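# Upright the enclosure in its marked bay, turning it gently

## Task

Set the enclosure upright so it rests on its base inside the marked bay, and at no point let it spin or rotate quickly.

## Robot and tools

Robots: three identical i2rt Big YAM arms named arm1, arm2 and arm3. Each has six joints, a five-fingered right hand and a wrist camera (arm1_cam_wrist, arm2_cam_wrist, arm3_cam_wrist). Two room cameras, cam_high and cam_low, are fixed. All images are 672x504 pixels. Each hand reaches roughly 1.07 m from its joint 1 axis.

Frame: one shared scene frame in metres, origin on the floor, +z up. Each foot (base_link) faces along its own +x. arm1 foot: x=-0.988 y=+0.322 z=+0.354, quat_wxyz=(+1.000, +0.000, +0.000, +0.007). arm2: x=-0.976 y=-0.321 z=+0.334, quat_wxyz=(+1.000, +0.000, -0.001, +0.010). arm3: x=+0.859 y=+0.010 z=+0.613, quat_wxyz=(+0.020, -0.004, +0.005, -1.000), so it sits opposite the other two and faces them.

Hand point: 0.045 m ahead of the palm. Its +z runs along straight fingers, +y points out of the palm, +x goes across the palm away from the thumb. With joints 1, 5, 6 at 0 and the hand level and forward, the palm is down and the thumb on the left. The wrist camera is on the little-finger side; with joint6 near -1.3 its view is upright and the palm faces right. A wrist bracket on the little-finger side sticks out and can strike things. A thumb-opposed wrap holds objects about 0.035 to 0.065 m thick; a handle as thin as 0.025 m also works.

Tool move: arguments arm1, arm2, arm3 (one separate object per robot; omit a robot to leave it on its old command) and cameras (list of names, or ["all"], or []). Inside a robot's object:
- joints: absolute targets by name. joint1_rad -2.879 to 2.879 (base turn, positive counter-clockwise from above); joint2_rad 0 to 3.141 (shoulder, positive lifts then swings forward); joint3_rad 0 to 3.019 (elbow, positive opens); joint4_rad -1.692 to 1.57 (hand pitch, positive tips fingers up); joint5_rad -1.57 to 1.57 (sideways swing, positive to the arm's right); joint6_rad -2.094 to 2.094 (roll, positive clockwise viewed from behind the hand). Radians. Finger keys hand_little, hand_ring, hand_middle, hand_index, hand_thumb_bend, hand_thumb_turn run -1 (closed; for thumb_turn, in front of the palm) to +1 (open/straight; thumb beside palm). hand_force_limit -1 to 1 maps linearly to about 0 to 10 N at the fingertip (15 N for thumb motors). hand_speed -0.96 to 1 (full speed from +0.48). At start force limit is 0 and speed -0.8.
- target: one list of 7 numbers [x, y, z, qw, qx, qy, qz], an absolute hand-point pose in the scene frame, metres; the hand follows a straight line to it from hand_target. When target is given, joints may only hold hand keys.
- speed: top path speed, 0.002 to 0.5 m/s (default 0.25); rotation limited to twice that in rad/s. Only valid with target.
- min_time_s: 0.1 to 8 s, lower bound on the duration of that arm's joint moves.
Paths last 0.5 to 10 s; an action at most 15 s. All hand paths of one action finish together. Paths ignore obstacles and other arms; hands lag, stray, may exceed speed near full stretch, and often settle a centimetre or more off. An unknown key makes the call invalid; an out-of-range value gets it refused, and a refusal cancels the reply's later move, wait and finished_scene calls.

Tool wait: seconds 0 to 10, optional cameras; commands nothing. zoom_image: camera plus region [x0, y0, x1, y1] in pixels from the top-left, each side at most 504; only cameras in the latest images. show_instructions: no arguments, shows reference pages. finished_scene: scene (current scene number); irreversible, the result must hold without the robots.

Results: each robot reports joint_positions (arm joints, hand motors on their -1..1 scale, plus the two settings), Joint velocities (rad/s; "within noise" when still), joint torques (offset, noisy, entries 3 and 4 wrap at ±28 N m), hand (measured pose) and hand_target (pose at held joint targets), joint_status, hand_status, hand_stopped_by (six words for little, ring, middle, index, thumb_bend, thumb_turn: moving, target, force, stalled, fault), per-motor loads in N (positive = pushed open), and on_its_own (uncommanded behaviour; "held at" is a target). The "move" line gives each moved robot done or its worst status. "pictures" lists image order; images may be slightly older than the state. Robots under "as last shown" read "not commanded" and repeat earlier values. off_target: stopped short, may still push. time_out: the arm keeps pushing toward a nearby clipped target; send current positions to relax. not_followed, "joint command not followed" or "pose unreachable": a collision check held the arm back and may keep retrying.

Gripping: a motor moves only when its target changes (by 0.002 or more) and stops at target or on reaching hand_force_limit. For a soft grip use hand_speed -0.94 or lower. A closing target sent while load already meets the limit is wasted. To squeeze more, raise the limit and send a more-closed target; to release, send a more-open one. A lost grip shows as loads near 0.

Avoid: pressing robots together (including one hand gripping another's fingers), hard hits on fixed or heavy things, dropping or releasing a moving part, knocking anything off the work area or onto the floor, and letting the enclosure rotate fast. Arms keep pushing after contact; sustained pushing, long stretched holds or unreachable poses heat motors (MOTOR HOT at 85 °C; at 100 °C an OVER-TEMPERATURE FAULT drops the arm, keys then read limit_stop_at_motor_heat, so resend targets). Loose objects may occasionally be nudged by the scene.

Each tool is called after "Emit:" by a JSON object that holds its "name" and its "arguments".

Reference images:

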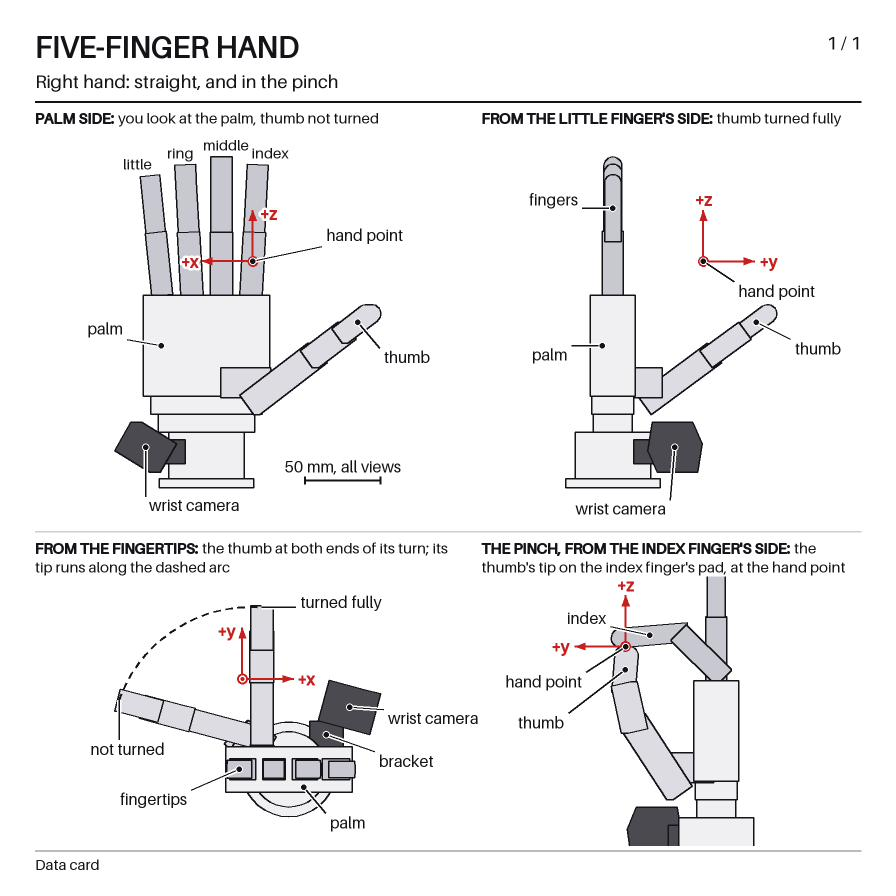

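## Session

Emit:
{"name": "move", "arguments": {}}

Scene clock: 0.00 s.
Joint torques (N m): no reading
Motor temperatures (°C): arm1=[25 24 28 23 25 25] | arm2=[27 24 31 24 25 25] | arm3=[24 23 24 25 26 22]
Heat: arm1: hottest joint3_rad 28 °C; arm2: hottest joint3_rad 31 °C; arm3: hottest joint5_rad 26 °C.
Joint velocities: within noise
arm1.joint_positions: joint1_rad=+0.192 joint2_rad=+0.637 joint3_rad=+1.316 joint4_rad=-1.380 joint5_rad=-0.152 joint6_rad=-1.235 hand_little=+1.000 hand_ring=+1.000 hand_middle=+1.000 hand_index=+1.000 hand_thumb_turn=+1.000 hand_thumb_bend=+1.000 hand_force_limit=+0.000 hand_speed=-0.800
arm1.joint_status: not commanded
arm1.hand_stopped_by: target,target,target,target,target,target
arm1.little_load_n: 0.0
arm1.ring_load_n: 0.0
arm1.middle_load_n: 0.0
arm1.index_load_n: 0.0
arm1.thumb_bend_load_n: 0.0
arm1.thumb_turn_load_n: 0.0
arm1.hand: x=-0.7568 y=+0.3520 z=+0.7909 quat_wxyz=(-0.179, +0.905, -0.027, +0.386) (m; scene frame)
arm1.hand_target: x=-0.7570 y=+0.3520 z=+0.8001 quat_wxyz=(-0.181, +0.900, -0.026, +0.395) (m; scene frame)
arm1.hand_status: not commanded
arm2.joint_positions: joint1_rad=-0.102 joint2_rad=+0.638 joint3_rad=+1.325 joint4_rad=-1.441 joint5_rad=-0.196 joint6_rad=-1.080 hand_little=+1.000 hand_ring=+1.000 hand_middle=+1.000 hand_index=+1.000 hand_thumb_turn=+1.000 hand_thumb_bend=+1.000 hand_force_limit=+0.000 hand_speed=-0.800
arm2.joint_status: not commanded
arm2.hand_stopped_by: target,target,target,target,target,target
arm2.little_load_n: 0.0
arm2.ring_load_n: 0.0
arm2.middle_load_n: 0.0
arm2.index_load_n: 0.0
arm2.thumb_bend_load_n: 0.0
arm2.thumb_turn_load_n: 0.0
arm2.hand: x=-0.7635 y=-0.3391 z=+0.7605 quat_wxyz=(-0.169, +0.887, -0.221, +0.369) (m; scene frame)
arm2.hand_target: x=-0.7636 y=-0.3391 z=+0.7695 quat_wxyz=(-0.170, +0.883, -0.219, +0.379) (m; scene frame)
arm2.hand_status: not commanded
arm3.joint_positions: joint1_rad=-0.346 joint2_rad=+0.624 joint3_rad=+1.413 joint4_rad=-1.227 joint5_rad=+0.062 joint6_rad=-1.056 hand_little=+1.000 hand_ring=+1.000 hand_middle=+1.000 hand_index=+1.000 hand_thumb_turn=+1.000 hand_thumb_bend=+1.000 hand_force_limit=+0.000 hand_speed=-0.800
arm3.joint_status: not commanded
arm3.hand_stopped_by: target,target,target,target,target,target
arm3.little_load_n: 0.0
arm3.ring_load_n: -0.5
arm3.middle_load_n: 0.5
arm3.index_load_n: 0.0
arm3.thumb_bend_load_n: 0.0
arm3.thumb_turn_load_n: 0.0
arm3.hand: x=+0.6489 y=+0.1236 z=+1.1298 quat_wxyz=(+0.541, -0.348, -0.765, +0.028) (m; scene frame)
arm3.hand_target: x=+0.6505 y=+0.1230 z=+1.1432 quat_wxyz=(+0.554, -0.345, -0.757, +0.029) (m; scene frame)
arm3.hand_status: not commanded
pictures: arm1_cam_wrist, arm2_cam_wrist, arm3_cam_wrist, cam_high, cam_low

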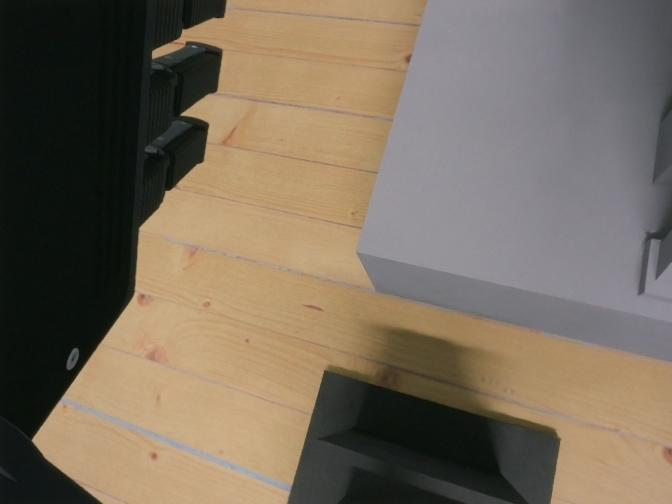

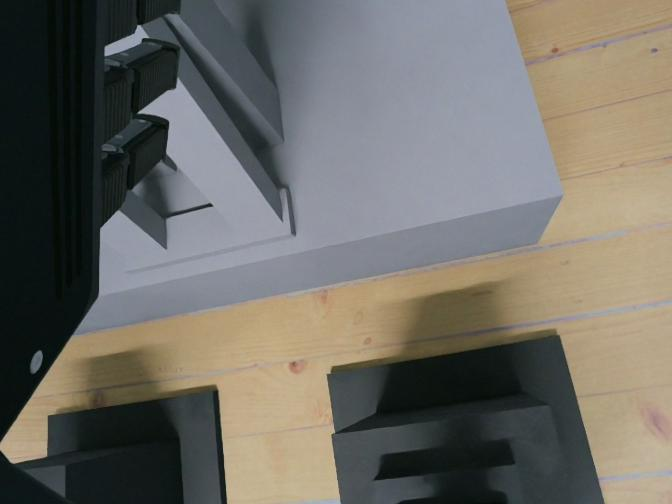

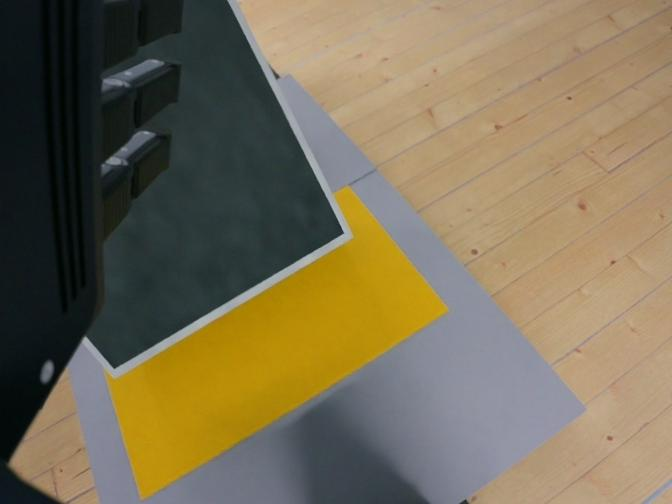

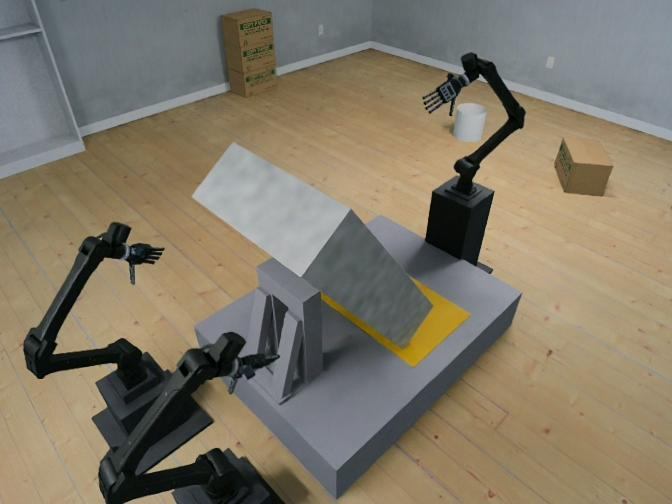

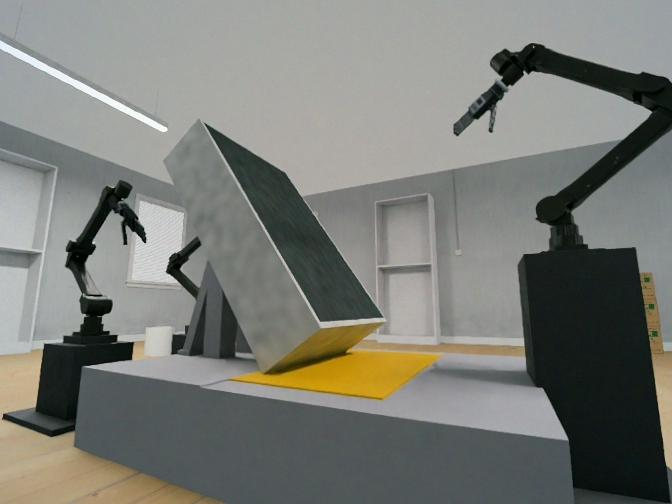

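Emit:
{"name": "zoom_image", "arguments": {"camera": "cam_high", "region": [180, 120, 540, 390]}}

Emit:
{"name": "zoom_image", "arguments": {"camera": "cam_high", "region": [300, 240, 500, 380]}}

Scaled by 1.400 from the camera's 672x504 image, which has a finer 960x720 frame.

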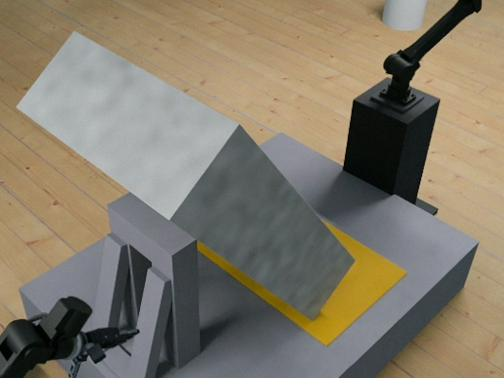

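Scaled by 2.520 from the camera's 672x504 image, which has a finer 960x720 frame.

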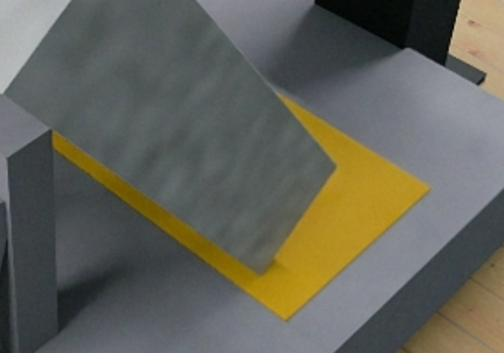

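Emit:
{"name": "move", "arguments": {"arm1": {"target": [-0.474, 0.27, 0.777, 0.395, -0.586, 0.586, -0.395], "speed": 0.2, "joints": {"hand_little": -1, "hand_ring": -1, "hand_middle": -1, "hand_index": -1, "hand_speed": 0.3}}, "arm2": {"target": [-0.474, -0.19, 0.777, 0.395, -0.586, 0.586, -0.395], "speed": 0.2, "joints": {"hand_little": -1, "hand_ring": -1, "hand_middle": -1, "hand_index": -1, "hand_thumb_turn": -1, "hand_speed": 0.3}}, "arm3": {"target": [0.17, 0.0, 1.005, 0.242, -0.6645, -0.6645, 0.242], "speed": 0.2, "joints": {"hand_little": -1, "hand_ring": -1, "hand_middle": -1, "hand_index": -1, "hand_speed": 0.3}}, "cameras": ["cam_high", "cam_low"]}}

Emit:
{"name": "zoom_image", "arguments": {"camera": "cam_low", "region": [120, 110, 420, 410]}}

Scene clock: 9.67 s.
Joint torques (N m): arm1=[-1.38 -8.82 11.29 3.1 -0.07 0.14] | arm2=[-1.14 -5.66 12.86 2.56 0.32 0.14] | arm3=[1.2 -15.44 11.17 1.4 -0.01 0.06]
Motor temperatures (°C): arm1=[25 24 29 23 25 25] | arm2=[27 24 33 24 25 25] | arm3=[24 23 25 25 26 22]
Heat: arm1: hottest joint3_rad 29 °C; arm2: hottest joint3_rad 33 °C; arm3: hottest joint5_rad 26 °C.
move: arm1 off_target; arm2 off_target; arm3 off_target
Joint velocities: within noise
arm1.joint_positions: joint1_rad=-0.232 joint2_rad=+1.120 joint3_rad=+1.298 joint4_rad=-0.616 joint5_rad=-0.213 joint6_rad=-0.103 hand_little=-1.000 hand_ring=-1.000 hand_middle=-1.000 hand_index=-1.000 hand_thumb_turn=+1.000 hand_thumb_bend=+1.000 hand_force_limit=+0.000 hand_speed=+0.300
arm1.joint_status: all done
arm1.hand_stopped_by: target,target,target,target,target,target
arm1.little_load_n: 0.0
arm1.ring_load_n: 0.0
arm1.middle_load_n: 0.0
arm1.index_load_n: 0.0
arm1.thumb_bend_load_n: 0.0
arm1.thumb_turn_load_n: 0.0
arm1.hand: x=-0.4840 y=+0.2755 z=+0.7563 quat_wxyz=(-0.385, +0.600, -0.589, +0.381) (m; scene frame)
arm1.hand_target: x=-0.4749 y=+0.2701 z=+0.7769 quat_wxyz=(-0.395, +0.586, -0.586, +0.395) (m; scene frame)
arm1.hand_status: off_target (0.024 m and 2.6 deg from the pose sent, 0.295 m and 79.4 deg at the start)
arm2.joint_positions: joint1_rad=+0.257 joint2_rad=+1.114 joint3_rad=+1.325 joint4_rad=-0.674 joint5_rad=+0.260 joint6_rad=+0.093 hand_little=-1.000 hand_ring=-1.000 hand_middle=-1.000 hand_index=-1.000 hand_thumb_turn=-1.000 hand_thumb_bend=+1.000 hand_force_limit=+0.000 hand_speed=+0.300
arm2.joint_status: all done
arm2.hand_stopped_by: target,target,target,target,target,target
arm2.little_load_n: 0.0
arm2.ring_load_n: 0.0
arm2.middle_load_n: 0.0
arm2.index_load_n: 0.0
arm2.thumb_bend_load_n: 0.0
arm2.thumb_turn_load_n: 0.0
arm2.hand: x=-0.4852 y=-0.1974 z=+0.7430 quat_wxyz=(-0.369, +0.605, -0.591, +0.386) (m; scene frame)
arm2.hand_target: x=-0.4761 y=-0.1906 z=+0.7766 quat_wxyz=(-0.396, +0.586, -0.586, +0.395) (m; scene frame)
arm2.hand_status: off_target (0.037 m and 3.9 deg from the pose sent, 0.326 m and 60.9 deg at the start)
arm3.joint_positions: joint1_rad=-0.092 joint2_rad=+1.947 joint3_rad=+2.383 joint4_rad=-1.347 joint5_rad=-0.034 joint6_rad=-0.034 hand_little=-1.000 hand_ring=-1.000 hand_middle=-1.000 hand_index=-1.000 hand_thumb_turn=+1.000 hand_thumb_bend=+1.000 hand_force_limit=+0.000 hand_speed=+0.300
arm3.joint_status: all done
arm3.hand_stopped_by: target,target,target,target,target,target
arm3.little_load_n: 0.0
arm3.ring_load_n: 0.0
arm3.middle_load_n: 0.0
arm3.index_load_n: 0.0
arm3.thumb_bend_load_n: 0.0
arm3.thumb_turn_load_n: -0.5
arm3.hand: x=+0.1750 y=+0.0060 z=+0.9890 quat_wxyz=(+0.234, -0.668, -0.667, +0.230) (m; scene frame)
arm3.hand_target: x=+0.1707 y=+0.0001 z=+1.0047 quat_wxyz=(+0.242, -0.664, -0.664, +0.243) (m; scene frame)
arm3.hand_status: off_target (0.018 m and 1.7 deg from the pose sent, 0.510 m and 57.4 deg at the start)
pictures: cam_high, cam_low

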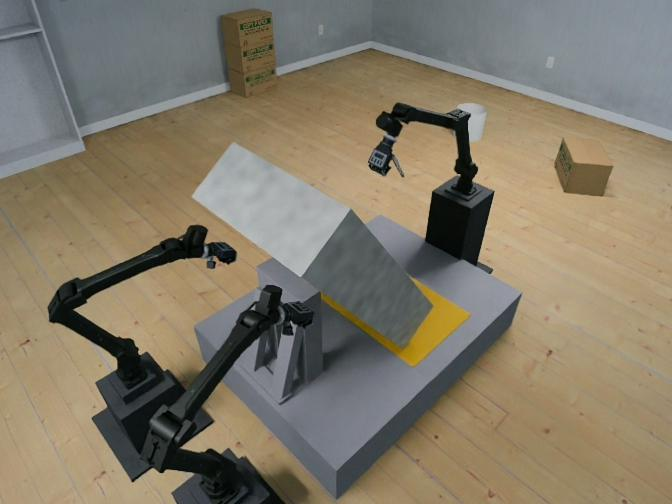

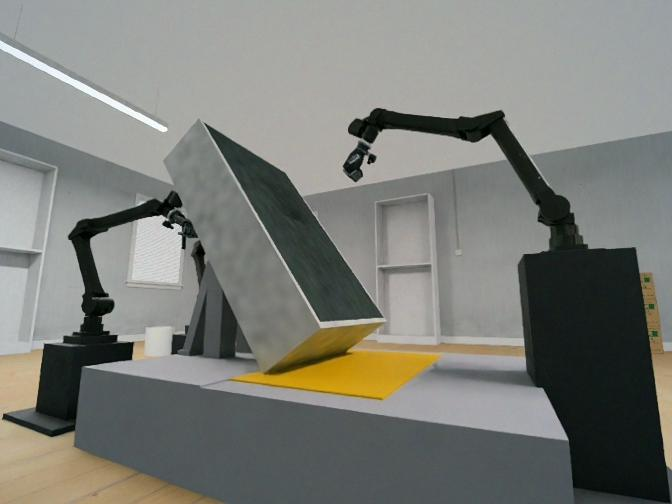

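Scaled by 1.680 from the camera's 672x504 image, which has a finer 960x720 frame.

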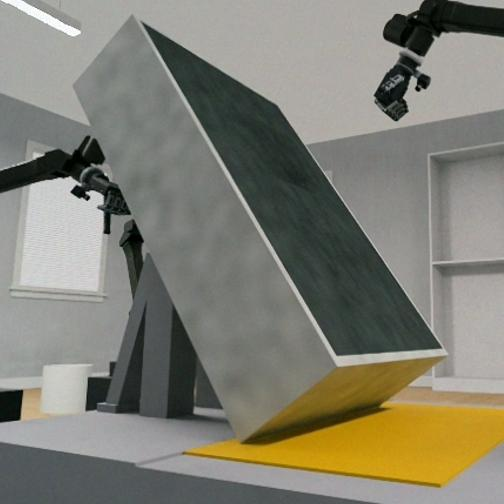

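Emit:
{"name": "move", "arguments": {"arm1": {"target": [-0.398, 0.27, 0.834, 0.395, -0.586, 0.586, -0.395], "speed": 0.04}, "arm2": {"target": [-0.398, -0.19, 0.834, 0.395, -0.586, 0.586, -0.395], "speed": 0.04}, "arm3": {"target": [0.13, 0.0, 1.005, 0.242, -0.6645, -0.6645, 0.242], "speed": 0.05}, "cameras": ["cam_high", "cam_low"]}}

Emit:
{"name": "zoom_image", "arguments": {"camera": "cam_low", "region": [120, 110, 420, 410]}}

Scene clock: 16.73 s.
Joint torques (N m): arm1=[0.44 -5.83 17.78 2.78 -0.06 0.14] | arm2=[-2.96 -2.96 18.07 2.76 0.02 -0.08] | arm3=[1.38 -17.26 10.07 1.29 0.06 0.06]
Motor temperatures (°C): arm1=[25 24 32 23 25 25] | arm2=[27 24 35 24 25 25] | arm3=[24 24 27 25 26 22]
Heat: arm1: hottest joint3_rad 32 °C; arm2: hottest joint3_rad 35 °C; arm3: hottest joint3_rad 27 °C.
move: arm1 off_target; arm2 off_target; arm3 off_target
Joint velocities: within noise
arm1.joint_positions: joint1_rad=-0.220 joint2_rad=+1.266 joint3_rad=+1.526 joint4_rad=-0.713 joint5_rad=-0.178 joint6_rad=-0.086 hand_little=-1.000 hand_ring=-1.000 hand_middle=-1.000 hand_index=-1.000 hand_thumb_turn=+1.000 hand_thumb_bend=+1.000 hand_force_limit=+0.000 hand_speed=+0.300
arm1.joint_status: not commanded
arm1.hand_stopped_by: target,target,target,target,target,target
arm1.little_load_n: 0.0
arm1.ring_load_n: 0.0
arm1.middle_load_n: 0.0
arm1.index_load_n: 0.0
arm1.thumb_bend_load_n: -0.5
arm1.thumb_turn_load_n: -0.5
arm1.hand: x=-0.4377 y=+0.2665 z=+0.7940 quat_wxyz=(-0.375, +0.595, -0.601, +0.379) (m; scene frame)
arm1.hand_target: x=-0.4041 y=+0.2708 z=+0.8316 quat_wxyz=(-0.397, +0.585, -0.585, +0.397) (m; scene frame)
arm1.hand_status: off_target (0.056 m and 3.5 deg from the pose sent, 0.116 m and 2.6 deg at the start)
arm2.joint_positions: joint1_rad=+0.235 joint2_rad=+1.265 joint3_rad=+1.573 joint4_rad=-0.779 joint5_rad=+0.222 joint6_rad=+0.093 hand_little=-1.000 hand_ring=-1.000 hand_middle=-1.000 hand_index=-1.000 hand_thumb_turn=-1.000 hand_thumb_bend=+1.000 hand_force_limit=+0.000 hand_speed=+0.300
arm2.joint_status: not commanded
arm2.hand_stopped_by: target,target,target,target,target,target
arm2.little_load_n: 0.0
arm2.ring_load_n: 0.0
arm2.middle_load_n: 0.0
arm2.index_load_n: 0.0
arm2.thumb_bend_load_n: 0.0
arm2.thumb_turn_load_n: 0.0
arm2.hand: x=-0.4395 y=-0.1895 z=+0.7882 quat_wxyz=(-0.371, +0.608, -0.593, +0.376) (m; scene frame)
arm2.hand_target: x=-0.4049 y=-0.1919 z=+0.8314 quat_wxyz=(-0.397, +0.585, -0.585, +0.397) (m; scene frame)
arm2.hand_status: off_target (0.062 m and 4.4 deg from the pose sent, 0.126 m and 3.9 deg at the start)
arm3.joint_positions: joint1_rad=-0.091 joint2_rad=+2.226 joint3_rad=+2.880 joint4_rad=-1.548 joint5_rad=-0.034 joint6_rad=-0.031 hand_little=-1.000 hand_ring=-1.000 hand_middle=-1.000 hand_index=-1.000 hand_thumb_turn=+1.000 hand_thumb_bend=+1.000 hand_force_limit=+0.000 hand_speed=+0.300
arm3.joint_status: not commanded
arm3.hand_stopped_by: target,target,target,target,target,target
arm3.little_load_n: 0.0
arm3.ring_load_n: 0.0
arm3.middle_load_n: 0.0
arm3.index_load_n: 0.0
arm3.thumb_bend_load_n: 0.0
arm3.thumb_turn_load_n: 0.0
arm3.hand: x=+0.1316 y=+0.0072 z=+0.9936 quat_wxyz=(+0.239, -0.667, -0.665, +0.236) (m; scene frame)
arm3.hand_target: x=+0.1309 y=+0.0001 z=+1.0043 quat_wxyz=(+0.246, -0.663, -0.662, +0.246) (m; scene frame)
arm3.hand_status: off_target (0.014 m and 0.8 deg from the pose sent, 0.048 m and 1.7 deg at the start; a joint's target at an end of its range on 16 of 103 steps)
pictures: cam_high, cam_low

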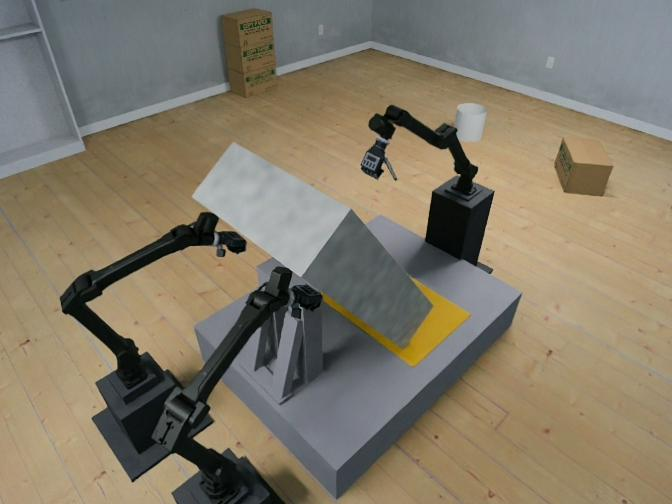

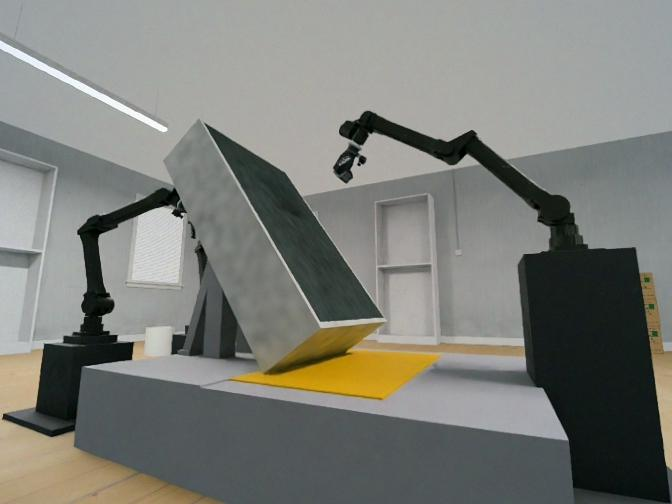

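Scaled by 1.680 from the camera's 672x504 image, which has a finer 960x720 frame.

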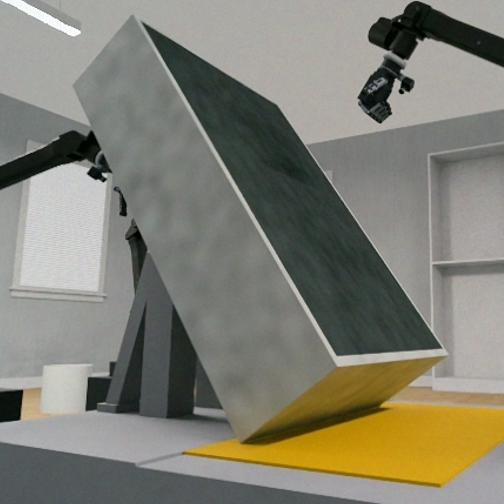

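Emit:
{"name": "move", "arguments": {"arm1": {"target": [-0.273, 0.27, 0.9, 0.395, -0.586, 0.586, -0.395], "speed": 0.04}, "arm2": {"target": [-0.273, -0.19, 0.9, 0.395, -0.586, 0.586, -0.395], "speed": 0.04}, "cameras": ["cam_high", "cam_low"]}}

Emit:
{"name": "move", "arguments": {"arm1": {"target": [-0.199, 0.27, 0.893, 0.395, -0.586, 0.586, -0.395], "speed": 0.04}, "arm2": {"target": [-0.199, -0.19, 0.893, 0.395, -0.586, 0.586, -0.395], "speed": 0.04}, "arm3": {"target": [0.135, 0.0, 1.005, 0.242, -0.6645, -0.6645, 0.242], "speed": 0.05}, "cameras": ["cam_high", "cam_low"]}}

Emit:
{"name": "zoom_image", "arguments": {"camera": "cam_low", "region": [120, 90, 440, 410]}}

Scene clock: 22.70 s.
Joint torques (N m): arm1=[-0.21 -14.97 13.89 4.49 0.06 0.28] | arm2=[-2.61 -11.46 13.53 4.23 0.1 -0.19] | arm3=[1.32 -17.38 10.06 1.29 0.05 0.06]
Motor temperatures (°C): arm1=[25 24 35 24 25 25] | arm2=[27 24 39 25 24 25] | arm3=[24 24 28 25 26 22]
Heat: arm1: hottest joint3_rad 35 °C; arm2: hottest joint3_rad 39 °C; arm3: hottest joint3_rad 28 °C.
move: arm1 off_target; arm2 off_target
Joint velocities: within noise
arm1.joint_positions: joint1_rad=-0.170 joint2_rad=+1.751 joint3_rad=+2.322 joint4_rad=-1.040 joint5_rad=-0.143 joint6_rad=-0.084 hand_little=-1.000 hand_ring=-1.000 hand_middle=-1.000 hand_index=-1.000 hand_thumb_turn=+1.000 hand_thumb_bend=+1.000 hand_force_limit=+0.000 hand_speed=+0.300
arm1.joint_status: not commanded
arm1.hand_stopped_by: target,target,target,target,target,target
arm1.little_load_n: 0.0
arm1.ring_load_n: 0.5
arm1.middle_load_n: 0.0
arm1.index_load_n: 0.0
arm1.thumb_bend_load_n: 0.0
arm1.thumb_turn_load_n: -0.5
arm1.hand: x=-0.3037 y=+0.2669 z=+0.8770 quat_wxyz=(-0.370, +0.606, -0.597, +0.373) (m; scene frame)
arm1.hand_target: x=-0.2775 y=+0.2705 z=+0.8986 quat_wxyz=(-0.397, +0.586, -0.586, +0.396) (m; scene frame)
arm1.hand_status: off_target (0.038 m and 4.6 deg from the pose sent, 0.196 m and 3.5 deg at the start)
arm2.joint_positions: joint1_rad=+0.178 joint2_rad=+1.787 joint3_rad=+2.427 joint4_rad=-1.128 joint5_rad=+0.172 joint6_rad=+0.085 hand_little=-1.000 hand_ring=-1.000 hand_middle=-1.000 hand_index=-1.000 hand_thumb_turn=-1.000 hand_thumb_bend=+1.000 hand_force_limit=+0.000 hand_speed=+0.300
arm2.joint_status: not commanded
arm2.hand_stopped_by: target,target,target,target,target,target
arm2.little_load_n: 0.0
arm2.ring_load_n: 0.0
arm2.middle_load_n: 0.0
arm2.index_load_n: 0.0
arm2.thumb_bend_load_n: -0.5
arm2.thumb_turn_load_n: 0.0
arm2.hand: x=-0.3015 y=-0.1845 z=+0.8714 quat_wxyz=(-0.367, +0.607, -0.602, +0.368) (m; scene frame)
arm2.hand_target: x=-0.2778 y=-0.1911 z=+0.8987 quat_wxyz=(-0.396, +0.585, -0.586, +0.397) (m; scene frame)
arm2.hand_status: off_target (0.041 m and 5.4 deg from the pose sent, 0.201 m and 4.4 deg at the start)
arm3: as last shown
arm3.hand_target: x=+0.1310 y=+0.0001 z=+1.0043 quat_wxyz=(+0.246, -0.663, -0.662, +0.246) (m; scene frame)
pictures: cam_high, cam_low

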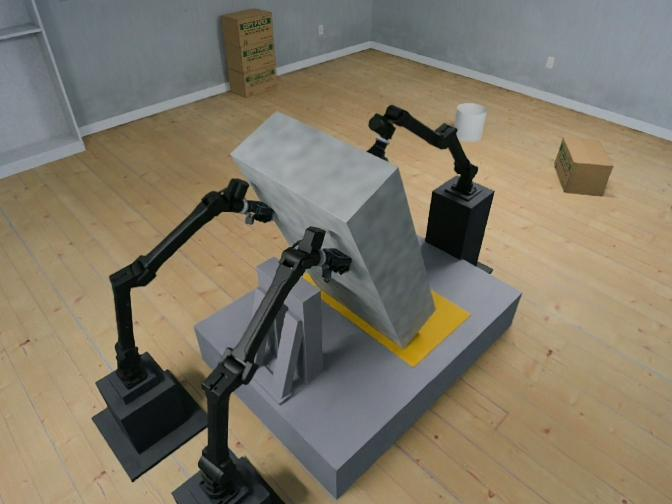

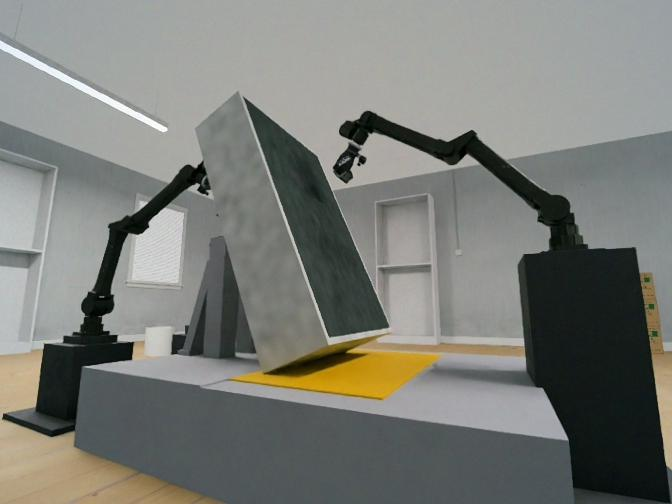

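Scene clock: 25.30 s.
Joint torques (N m): arm1=[-0.26 -19.31 9.91 3.7 0.07 0.2] | arm2=[-2.08 -16.44 10.22 2.92 0.01 -0.15] | arm3=[1.32 -18.84 8.12 1.29 0.05 0.04]
Motor temperatures (°C): arm1=[25 25 35 24 25 25] | arm2=[27 25 39 25 24 25] | arm3=[24 25 28 25 26 22]
Heat: arm1: hottest joint3_rad 35 °C; arm2: hottest joint3_rad 39 °C; arm3: hottest joint3_rad 28 °C.
move: arm1 off_target; arm2 off_target; arm3 off_target
Joint velocities: within noise
arm1.joint_positions: joint1_rad=-0.150 joint2_rad=+2.098 joint3_rad=+2.886 joint4_rad=-1.140 joint5_rad=-0.120 joint6_rad=-0.060 hand_little=-1.000 hand_ring=-1.000 hand_middle=-1.000 hand_index=-1.000 hand_thumb_turn=+1.000 hand_thumb_bend=+1.000 hand_force_limit=+0.000 hand_speed=+0.300
arm1.joint_status: not commanded
arm1.hand_stopped_by: target,target,target,target,target,target
arm1.little_load_n: 0.0
arm1.ring_load_n: 0.0
arm1.middle_load_n: 0.0
arm1.index_load_n: 0.0
arm1.thumb_bend_load_n: 0.0
arm1.thumb_turn_load_n: -0.5
arm1.hand: x=-0.2211 y=+0.2665 z=+0.8992 quat_wxyz=(-0.401, +0.581, -0.577, +0.410) (m; scene frame)
arm1.hand_target: x=-0.2016 y=+0.2703 z=+0.8915 quat_wxyz=(-0.411, +0.572, -0.577, +0.414) (m; scene frame)
arm1.hand_status: off_target (0.023 m and 2.2 deg from the pose sent, 0.106 m and 4.6 deg at the start; a joint's target at an end of its range on 18 of 78 steps)
arm2.joint_positions: joint1_rad=+0.149 joint2_rad=+2.097 joint3_rad=+2.880 joint4_rad=-1.121 joint5_rad=+0.152 joint6_rad=+0.073 hand_little=-1.000 hand_ring=-1.000 hand_middle=-1.000 hand_index=-1.000 hand_thumb_turn=-1.000 hand_thumb_bend=+1.000 hand_force_limit=+0.000 hand_speed=+0.300
arm2.joint_status: not commanded
arm2.hand_stopped_by: target,target,target,target,target,target
arm2.little_load_n: 0.0
arm2.ring_load_n: 0.0
arm2.middle_load_n: 0.0
arm2.index_load_n: 0.0
arm2.thumb_bend_load_n: 0.0
arm2.thumb_turn_load_n: 0.0
arm2.hand: x=-0.2101 y=-0.1856 z=+0.8845 quat_wxyz=(-0.416, +0.572, -0.579, +0.405) (m; scene frame)
arm2.hand_target: x=-0.2007 y=-0.1904 z=+0.8918 quat_wxyz=(-0.426, +0.564, -0.570, +0.418) (m; scene frame)
arm2.hand_status: off_target (0.015 m and 3.2 deg from the pose sent, 0.105 m and 5.4 deg at the start; a joint's target at an end of its range on 30 of 78 steps)
arm3.joint_positions: joint1_rad=-0.091 joint2_rad=+2.226 joint3_rad=+2.880 joint4_rad=-1.548 joint5_rad=-0.034 joint6_rad=-0.031 hand_little=-1.000 hand_ring=-1.000 hand_middle=-1.000 hand_index=-1.000 hand_thumb_turn=+1.000 hand_thumb_bend=+1.000 hand_force_limit=+0.000 hand_speed=+0.300
arm3.joint_status: not commanded
arm3.hand_stopped_by: target,target,target,target,target,target
arm3.little_load_n: 0.0
arm3.ring_load_n: 0.0
arm3.middle_load_n: 0.0
arm3.index_load_n: 0.0
arm3.thumb_bend_load_n: 0.0
arm3.thumb_turn_load_n: -0.5
arm3.hand: x=+0.1316 y=+0.0072 z=+0.9936 quat_wxyz=(+0.239, -0.667, -0.665, +0.236) (m; scene frame)
arm3.hand_target: x=+0.1353 y=+0.0002 z=+1.0047 quat_wxyz=(+0.243, -0.664, -0.664, +0.243) (m; scene frame)
arm3.hand_status: off_target (0.014 m and 0.8 deg from the pose sent, 0.014 m and 0.8 deg at the start)
pictures: cam_high, cam_low

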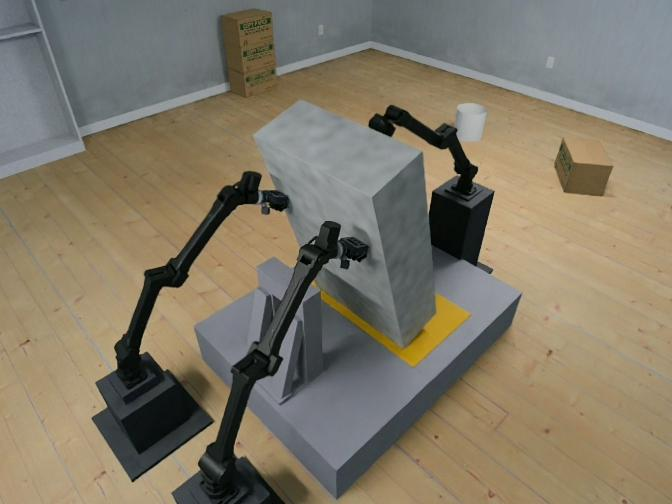

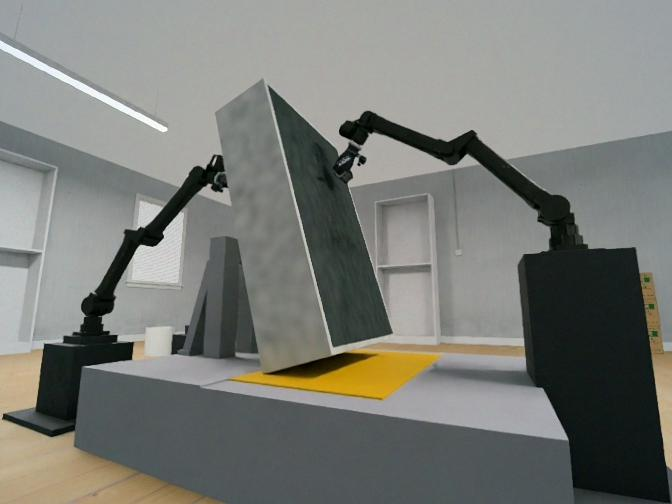

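Scaled by 1.575 from the camera's 672x504 image, which has a finer 960x720 frame.

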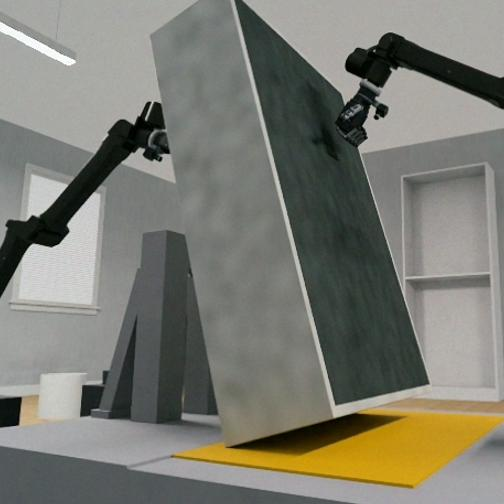

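Emit:
{"name": "move", "arguments": {"arm1": {"target": [-0.132, 0.27, 0.83, 0.464, -0.534, 0.534, -0.464], "speed": 0.03}, "arm2": {"target": [-0.132, -0.19, 0.83, 0.464, -0.534, 0.534, -0.464], "speed": 0.03}, "cameras": ["cam_low"]}}

Emit:
{"name": "zoom_image", "arguments": {"camera": "cam_low", "region": [220, 70, 420, 270]}}

Scene clock: 29.97 s.
Joint torques (N m): arm1=[-0.15 -24.53 7.66 3.78 -0.11 0.17] | arm2=[-2.08 -19.9 7.16 2.74 0.03 -0.19] | arm3=[1.32 -18.2 8.05 2.92 0.05 0.02]
Motor temperatures (°C): arm1=[25 25 35 24 25 25] | arm2=[27 25 39 24 24 25] | arm3=[24 25 29 25 26 22]
Heat: arm1: hottest joint3_rad 35 °C; arm2: hottest joint3_rad 39 °C; arm3: hottest joint3_rad 29 °C.
move: arm1 off_target; arm2 done
Joint velocities: within noise
arm1.joint_positions: joint1_rad=-0.145 joint2_rad=+2.002 joint3_rad=+2.359 joint4_rad=-0.514 joint5_rad=-0.120 joint6_rad=-0.037 hand_little=-1.000 hand_ring=-1.000 hand_middle=-1.000 hand_index=-1.000 hand_thumb_turn=+1.000 hand_thumb_bend=+1.000 hand_force_limit=+0.000 hand_speed=+0.300
arm1.joint_status: not commanded
arm1.hand_stopped_by: target,target,target,target,target,target
arm1.little_load_n: 0.0
arm1.ring_load_n: 0.0
arm1.middle_load_n: 0.0
arm1.index_load_n: 0.0
arm1.thumb_bend_load_n: 0.0
arm1.thumb_turn_load_n: 0.0
arm1.hand: x=-0.1377 y=+0.2604 z=+0.8319 quat_wxyz=(-0.453, +0.540, -0.535, +0.466) (m; scene frame)
arm1.hand_target: x=-0.1323 y=+0.2700 z=+0.8299 quat_wxyz=(-0.463, +0.534, -0.534, +0.463) (m; scene frame)
arm1.hand_status: off_target (0.011 m and 1.4 deg from the pose sent, 0.113 m and 12.0 deg at the start)
arm2.joint_positions: joint1_rad=+0.139 joint2_rad=+2.007 joint3_rad=+2.414 joint4_rad=-0.553 joint5_rad=+0.152 joint6_rad=+0.037 hand_little=-1.000 hand_ring=-1.000 hand_middle=-1.000 hand_index=-1.000 hand_thumb_turn=-1.000 hand_thumb_bend=+1.000 hand_force_limit=+0.000 hand_speed=+0.300
arm2.joint_status: not commanded
arm2.hand_stopped_by: target,target,target,target,target,target
arm2.little_load_n: 0.0
arm2.ring_load_n: 0.0
arm2.middle_load_n: 0.0
arm2.index_load_n: 0.0
arm2.thumb_bend_load_n: 0.0
arm2.thumb_turn_load_n: 0.0
arm2.hand: x=-0.1340 y=-0.1834 z=+0.8340 quat_wxyz=(-0.468, +0.532, -0.537, +0.458) (m; scene frame)
arm2.hand_target: x=-0.1320 y=-0.1901 z=+0.8300 quat_wxyz=(-0.463, +0.534, -0.534, +0.464) (m; scene frame)
arm2.hand_status: done (0.008 m and 0.9 deg from the pose sent, 0.095 m and 11.0 deg at the start)
arm3: as last shown
arm3.joint_positions: joint1_rad=-0.091 joint2_rad=+2.221 joint3_rad=+2.880 joint4_rad=-1.590 joint5_rad=-0.034 joint6_rad=-0.029 hand_little=-1.000 hand_ring=-1.000 hand_middle=-1.000 hand_index=-1.000 hand_thumb_turn=+1.000 hand_thumb_bend=+1.000 hand_force_limit=+0.000 hand_speed=+0.300
arm3.hand: x=+0.1430 y=+0.0065 z=+0.9922 quat_wxyz=(+0.226, -0.672, -0.668, +0.225) (m; scene frame)
arm3.hand_target: x=+0.1352 y=+0.0002 z=+1.0046 quat_wxyz=(+0.243, -0.664, -0.664, +0.243) (m; scene frame)
pictures: cam_low

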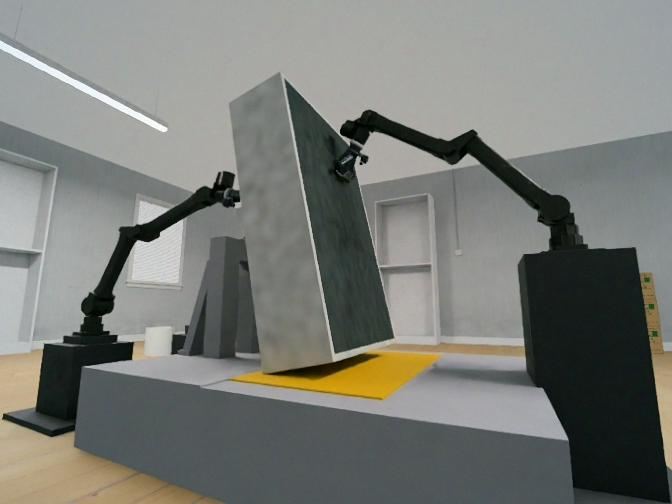

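Scaled by 2.520 from the camera's 672x504 image, which has a finer 960x720 frame.

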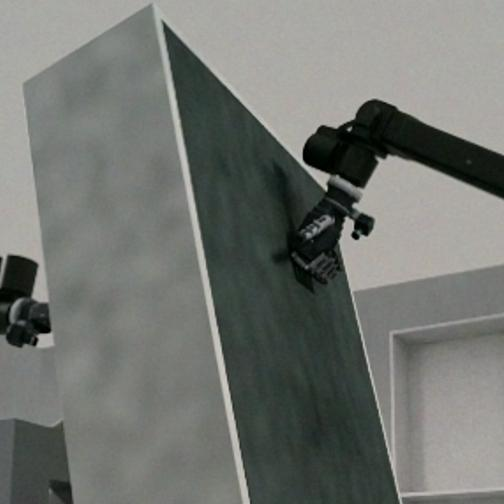

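Emit:
{"name": "move", "arguments": {"arm3": {"target": [0.185, 0.0, 1.0, 0.257, -0.659, -0.659, 0.257], "speed": 0.015}, "cameras": ["cam_low"]}}

Emit:
{"name": "zoom_image", "arguments": {"camera": "cam_low", "region": [220, 70, 420, 400]}}

Scene clock: 34.90 s.
Joint torques (N m): arm1=[-0.21 -24.53 7.66 3.28 -0.11 0.14] | arm2=[-2.08 -19.84 7.16 2.76 0.03 -0.18] | arm3=[1.26 -7.82 10.91 9.5 -0.22 0.06]
Motor temperatures (°C): arm1=[25 26 35 24 25 25] | arm2=[27 25 39 24 24 25] | arm3=[24 25 29 25 26 22]
Heat: arm1: hottest joint3_rad 35 °C; arm2: hottest joint3_rad 39 °C; arm3: hottest joint3_rad 29 °C.
move: arm3 off_target
Joint velocities: within noise
arm1, arm2: as last shown
arm1.joint_positions: joint1_rad=-0.144 joint2_rad=+2.002 joint3_rad=+2.359 joint4_rad=-0.502 joint5_rad=-0.120 joint6_rad=-0.034 hand_little=-1.000 hand_ring=-1.000 hand_middle=-1.000 hand_index=-1.000 hand_thumb_turn=+1.000 hand_thumb_bend=+1.000 hand_force_limit=+0.000 hand_speed=+0.300
arm1.hand: x=-0.1365 y=+0.2617 z=+0.8349 quat_wxyz=(-0.457, +0.537, -0.533, +0.468) (m; scene frame)
arm1.hand_target: x=-0.1323 y=+0.2701 z=+0.8299 quat_wxyz=(-0.464, +0.534, -0.534, +0.463) (m; scene frame)
arm2.hand: x=-0.1340 y=-0.1834 z=+0.8341 quat_wxyz=(-0.468, +0.532, -0.537, +0.458) (m; scene frame)
arm2.hand_target: x=-0.1320 y=-0.1901 z=+0.8301 quat_wxyz=(-0.464, +0.534, -0.534, +0.464) (m; scene frame)
arm3.joint_positions: joint1_rad=-0.095 joint2_rad=+1.734 joint3_rad=+2.118 joint4_rad=-1.413 joint5_rad=-0.033 joint6_rad=-0.035 hand_little=-1.000 hand_ring=-1.000 hand_middle=-1.000 hand_index=-1.000 hand_thumb_turn=+1.000 hand_thumb_bend=+1.000 hand_force_limit=+0.000 hand_speed=+0.300
arm3.joint_status: not commanded
arm3.hand_stopped_by: target,target,target,target,target,target
arm3.little_load_n: 0.0
arm3.ring_load_n: 0.0
arm3.middle_load_n: 0.0
arm3.index_load_n: 0.0
arm3.thumb_bend_load_n: 0.0
arm3.thumb_turn_load_n: 0.0
arm3.hand: x=+0.2709 y=+0.0029 z=+0.9930 quat_wxyz=(+0.193, -0.683, -0.678, +0.192) (m; scene frame)
arm3.hand_target: x=+0.2001 y=-0.0004 z=+1.0019 quat_wxyz=(+0.255, -0.659, -0.660, +0.256) (m; scene frame)
arm3.hand_status: off_target (0.086 m and 11.1 deg from the pose sent, 0.043 m and 5.4 deg at the start)
pictures: cam_low

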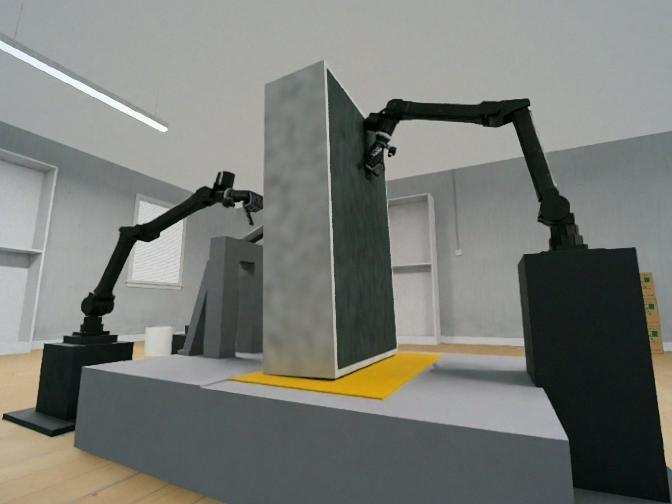

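Scaled by 1.527 from the camera's 672x504 image, which has a finer 960x720 frame.

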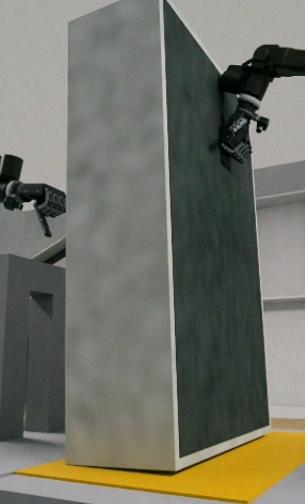

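Emit:
{"name": "move", "arguments": {"arm3": {"target": [0.23, 0, 0.99, 0.257, -0.659, -0.659, 0.257], "speed": 0.015}, "cameras": ["cam_low"]}}

Emit:
{"name": "zoom_image", "arguments": {"camera": "cam_low", "region": [220, 150, 500, 430]}}

Scene clock: 39.63 s.
Joint torques (N m): arm1=[-0.21 -24.53 7.66 3.28 -0.11 0.14] | arm2=[-2.02 -20.01 7.17 2.73 0.03 -0.19] | arm3=[1.38 -6.95 11.07 8.08 -0.21 0.06]
Motor temperatures (°C): arm1=[25 26 34 24 25 25] | arm2=[27 25 39 24 24 25] | arm3=[24 25 30 26 26 22]
Heat: arm1: hottest joint3_rad 34 °C; arm2: hottest joint3_rad 39 °C; arm3: hottest joint3_rad 30 °C.
move: arm3 off_target
Joint velocities: within noise
arm1, arm2: as last shown
arm1.middle_load_n: 0.5
arm1.thumb_turn_load_n: -0.5
arm3.joint_positions: joint1_rad=-0.099 joint2_rad=+1.600 joint3_rad=+1.903 joint4_rad=-1.294 joint5_rad=-0.035 joint6_rad=-0.036 hand_little=-1.000 hand_ring=-1.000 hand_middle=-1.000 hand_index=-1.000 hand_thumb_turn=+1.000 hand_thumb_bend=+1.000 hand_force_limit=+0.000 hand_speed=+0.300
arm3.joint_status: not commanded
arm3.hand_stopped_by: target,target,target,target,target,target
arm3.little_load_n: 0.0
arm3.ring_load_n: 0.0
arm3.middle_load_n: 0.0
arm3.index_load_n: 0.5
arm3.thumb_bend_load_n: 0.0
arm3.thumb_turn_load_n: 0.0
arm3.hand: x=+0.3000 y=+0.0033 z=+0.9811 quat_wxyz=(+0.206, -0.679, -0.674, +0.204) (m; scene frame)
arm3.hand_target: x=+0.2401 y=-0.0001 z=+0.9913 quat_wxyz=(+0.256, -0.659, -0.659, +0.256) (m; scene frame)
arm3.hand_status: off_target (0.071 m and 8.9 deg from the pose sent, 0.041 m and 11.1 deg at the start)
pictures: cam_low

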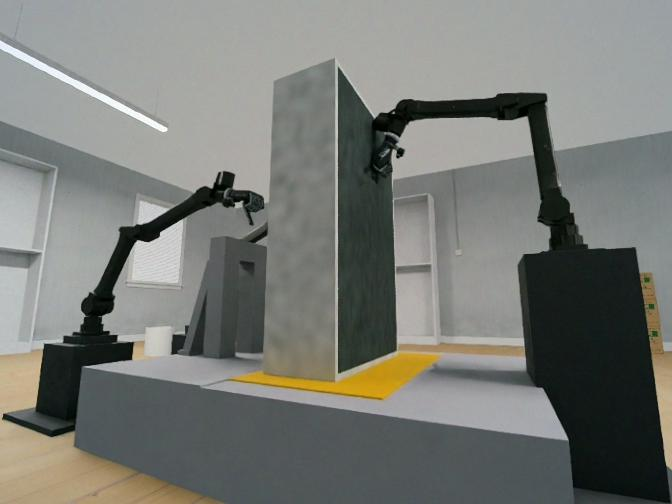

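Scaled by 1.800 from the camera's 672x504 image, which has a finer 960x720 frame.

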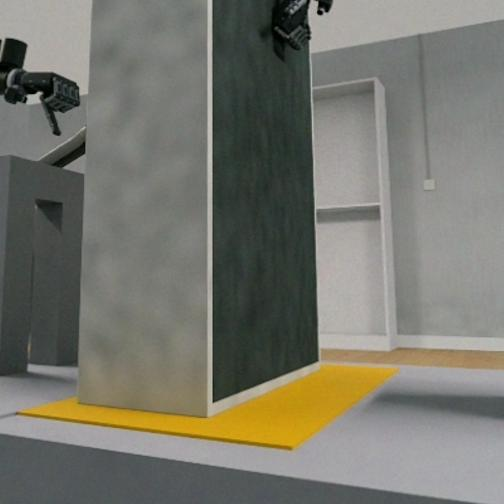

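Emit:
{"name": "move", "arguments": {"arm3": {"target": [0.27, 0, 0.983, 0.246, -0.663, -0.663, 0.246], "speed": 0.02}, "cameras": ["cam_low"]}}

Emit:
{"name": "zoom_image", "arguments": {"camera": "cam_low", "region": [220, 150, 500, 430]}}

Scene clock: 42.30 s.
Joint torques (N m): arm1=[-0.21 -24.53 7.65 3.28 -0.11 0.14] | arm2=[-2.14 -19.9 7.19 2.74 0.03 -0.18] | arm3=[1.14 -9.58 8.72 4.96 -0.21 0.02]
Motor temperatures (°C): arm1=[25 26 34 24 25 25] | arm2=[27 25 39 24 24 25] | arm3=[24 25 30 26 26 22]
Heat: arm1: hottest joint3_rad 34 °C; arm2: hottest joint3_rad 39 °C; arm3: hottest joint3_rad 30 °C.
move: arm3 off_target
Joint velocities: within noise
arm1, arm2: as last shown
arm1.middle_load_n: 0.0
arm3.joint_positions: joint1_rad=-0.099 joint2_rad=+1.563 joint3_rad=+1.838 joint4_rad=-1.220 joint5_rad=-0.035 joint6_rad=-0.037 hand_little=-1.000 hand_ring=-1.000 hand_middle=-1.000 hand_index=-1.000 hand_thumb_turn=+1.000 hand_thumb_bend=+1.000 hand_force_limit=+0.000 hand_speed=+0.300
arm3.joint_status: not commanded
arm3.hand_stopped_by: target,target,target,target,target,target
arm3.little_load_n: 0.0
arm3.ring_load_n: 0.5
arm3.middle_load_n: 0.0
arm3.index_load_n: 0.0
arm3.thumb_bend_load_n: 0.0
arm3.thumb_turn_load_n: 0.0
arm3.hand: x=+0.2991 y=+0.0034 z=+0.9782 quat_wxyz=(+0.223, -0.674, -0.670, +0.219) (m; scene frame)
arm3.hand_target: x=+0.2720 y=+0.0000 z=+0.9833 quat_wxyz=(+0.246, -0.663, -0.663, +0.246) (m; scene frame)
arm3.hand_status: off_target (0.030 m and 4.3 deg from the pose sent, 0.030 m and 7.0 deg at the start)
pictures: cam_low

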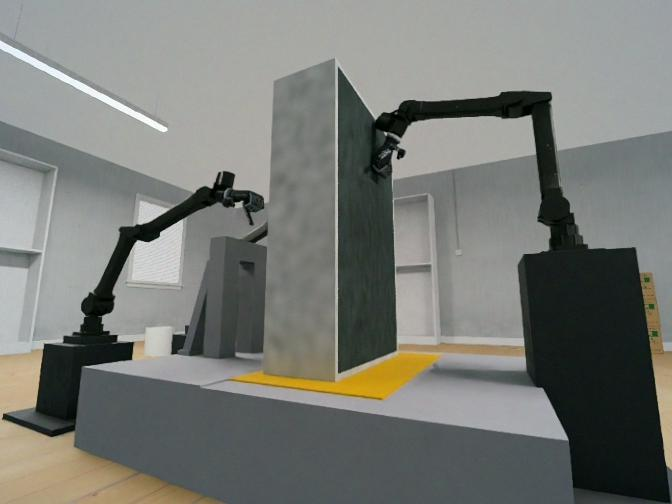

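Scaled by 1.800 from the camera's 672x504 image, which has a finer 960x720 frame.

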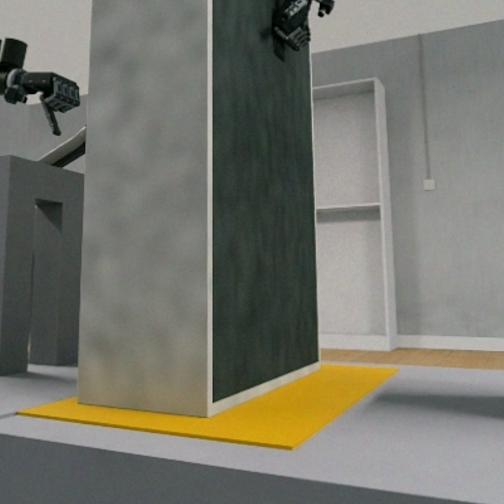

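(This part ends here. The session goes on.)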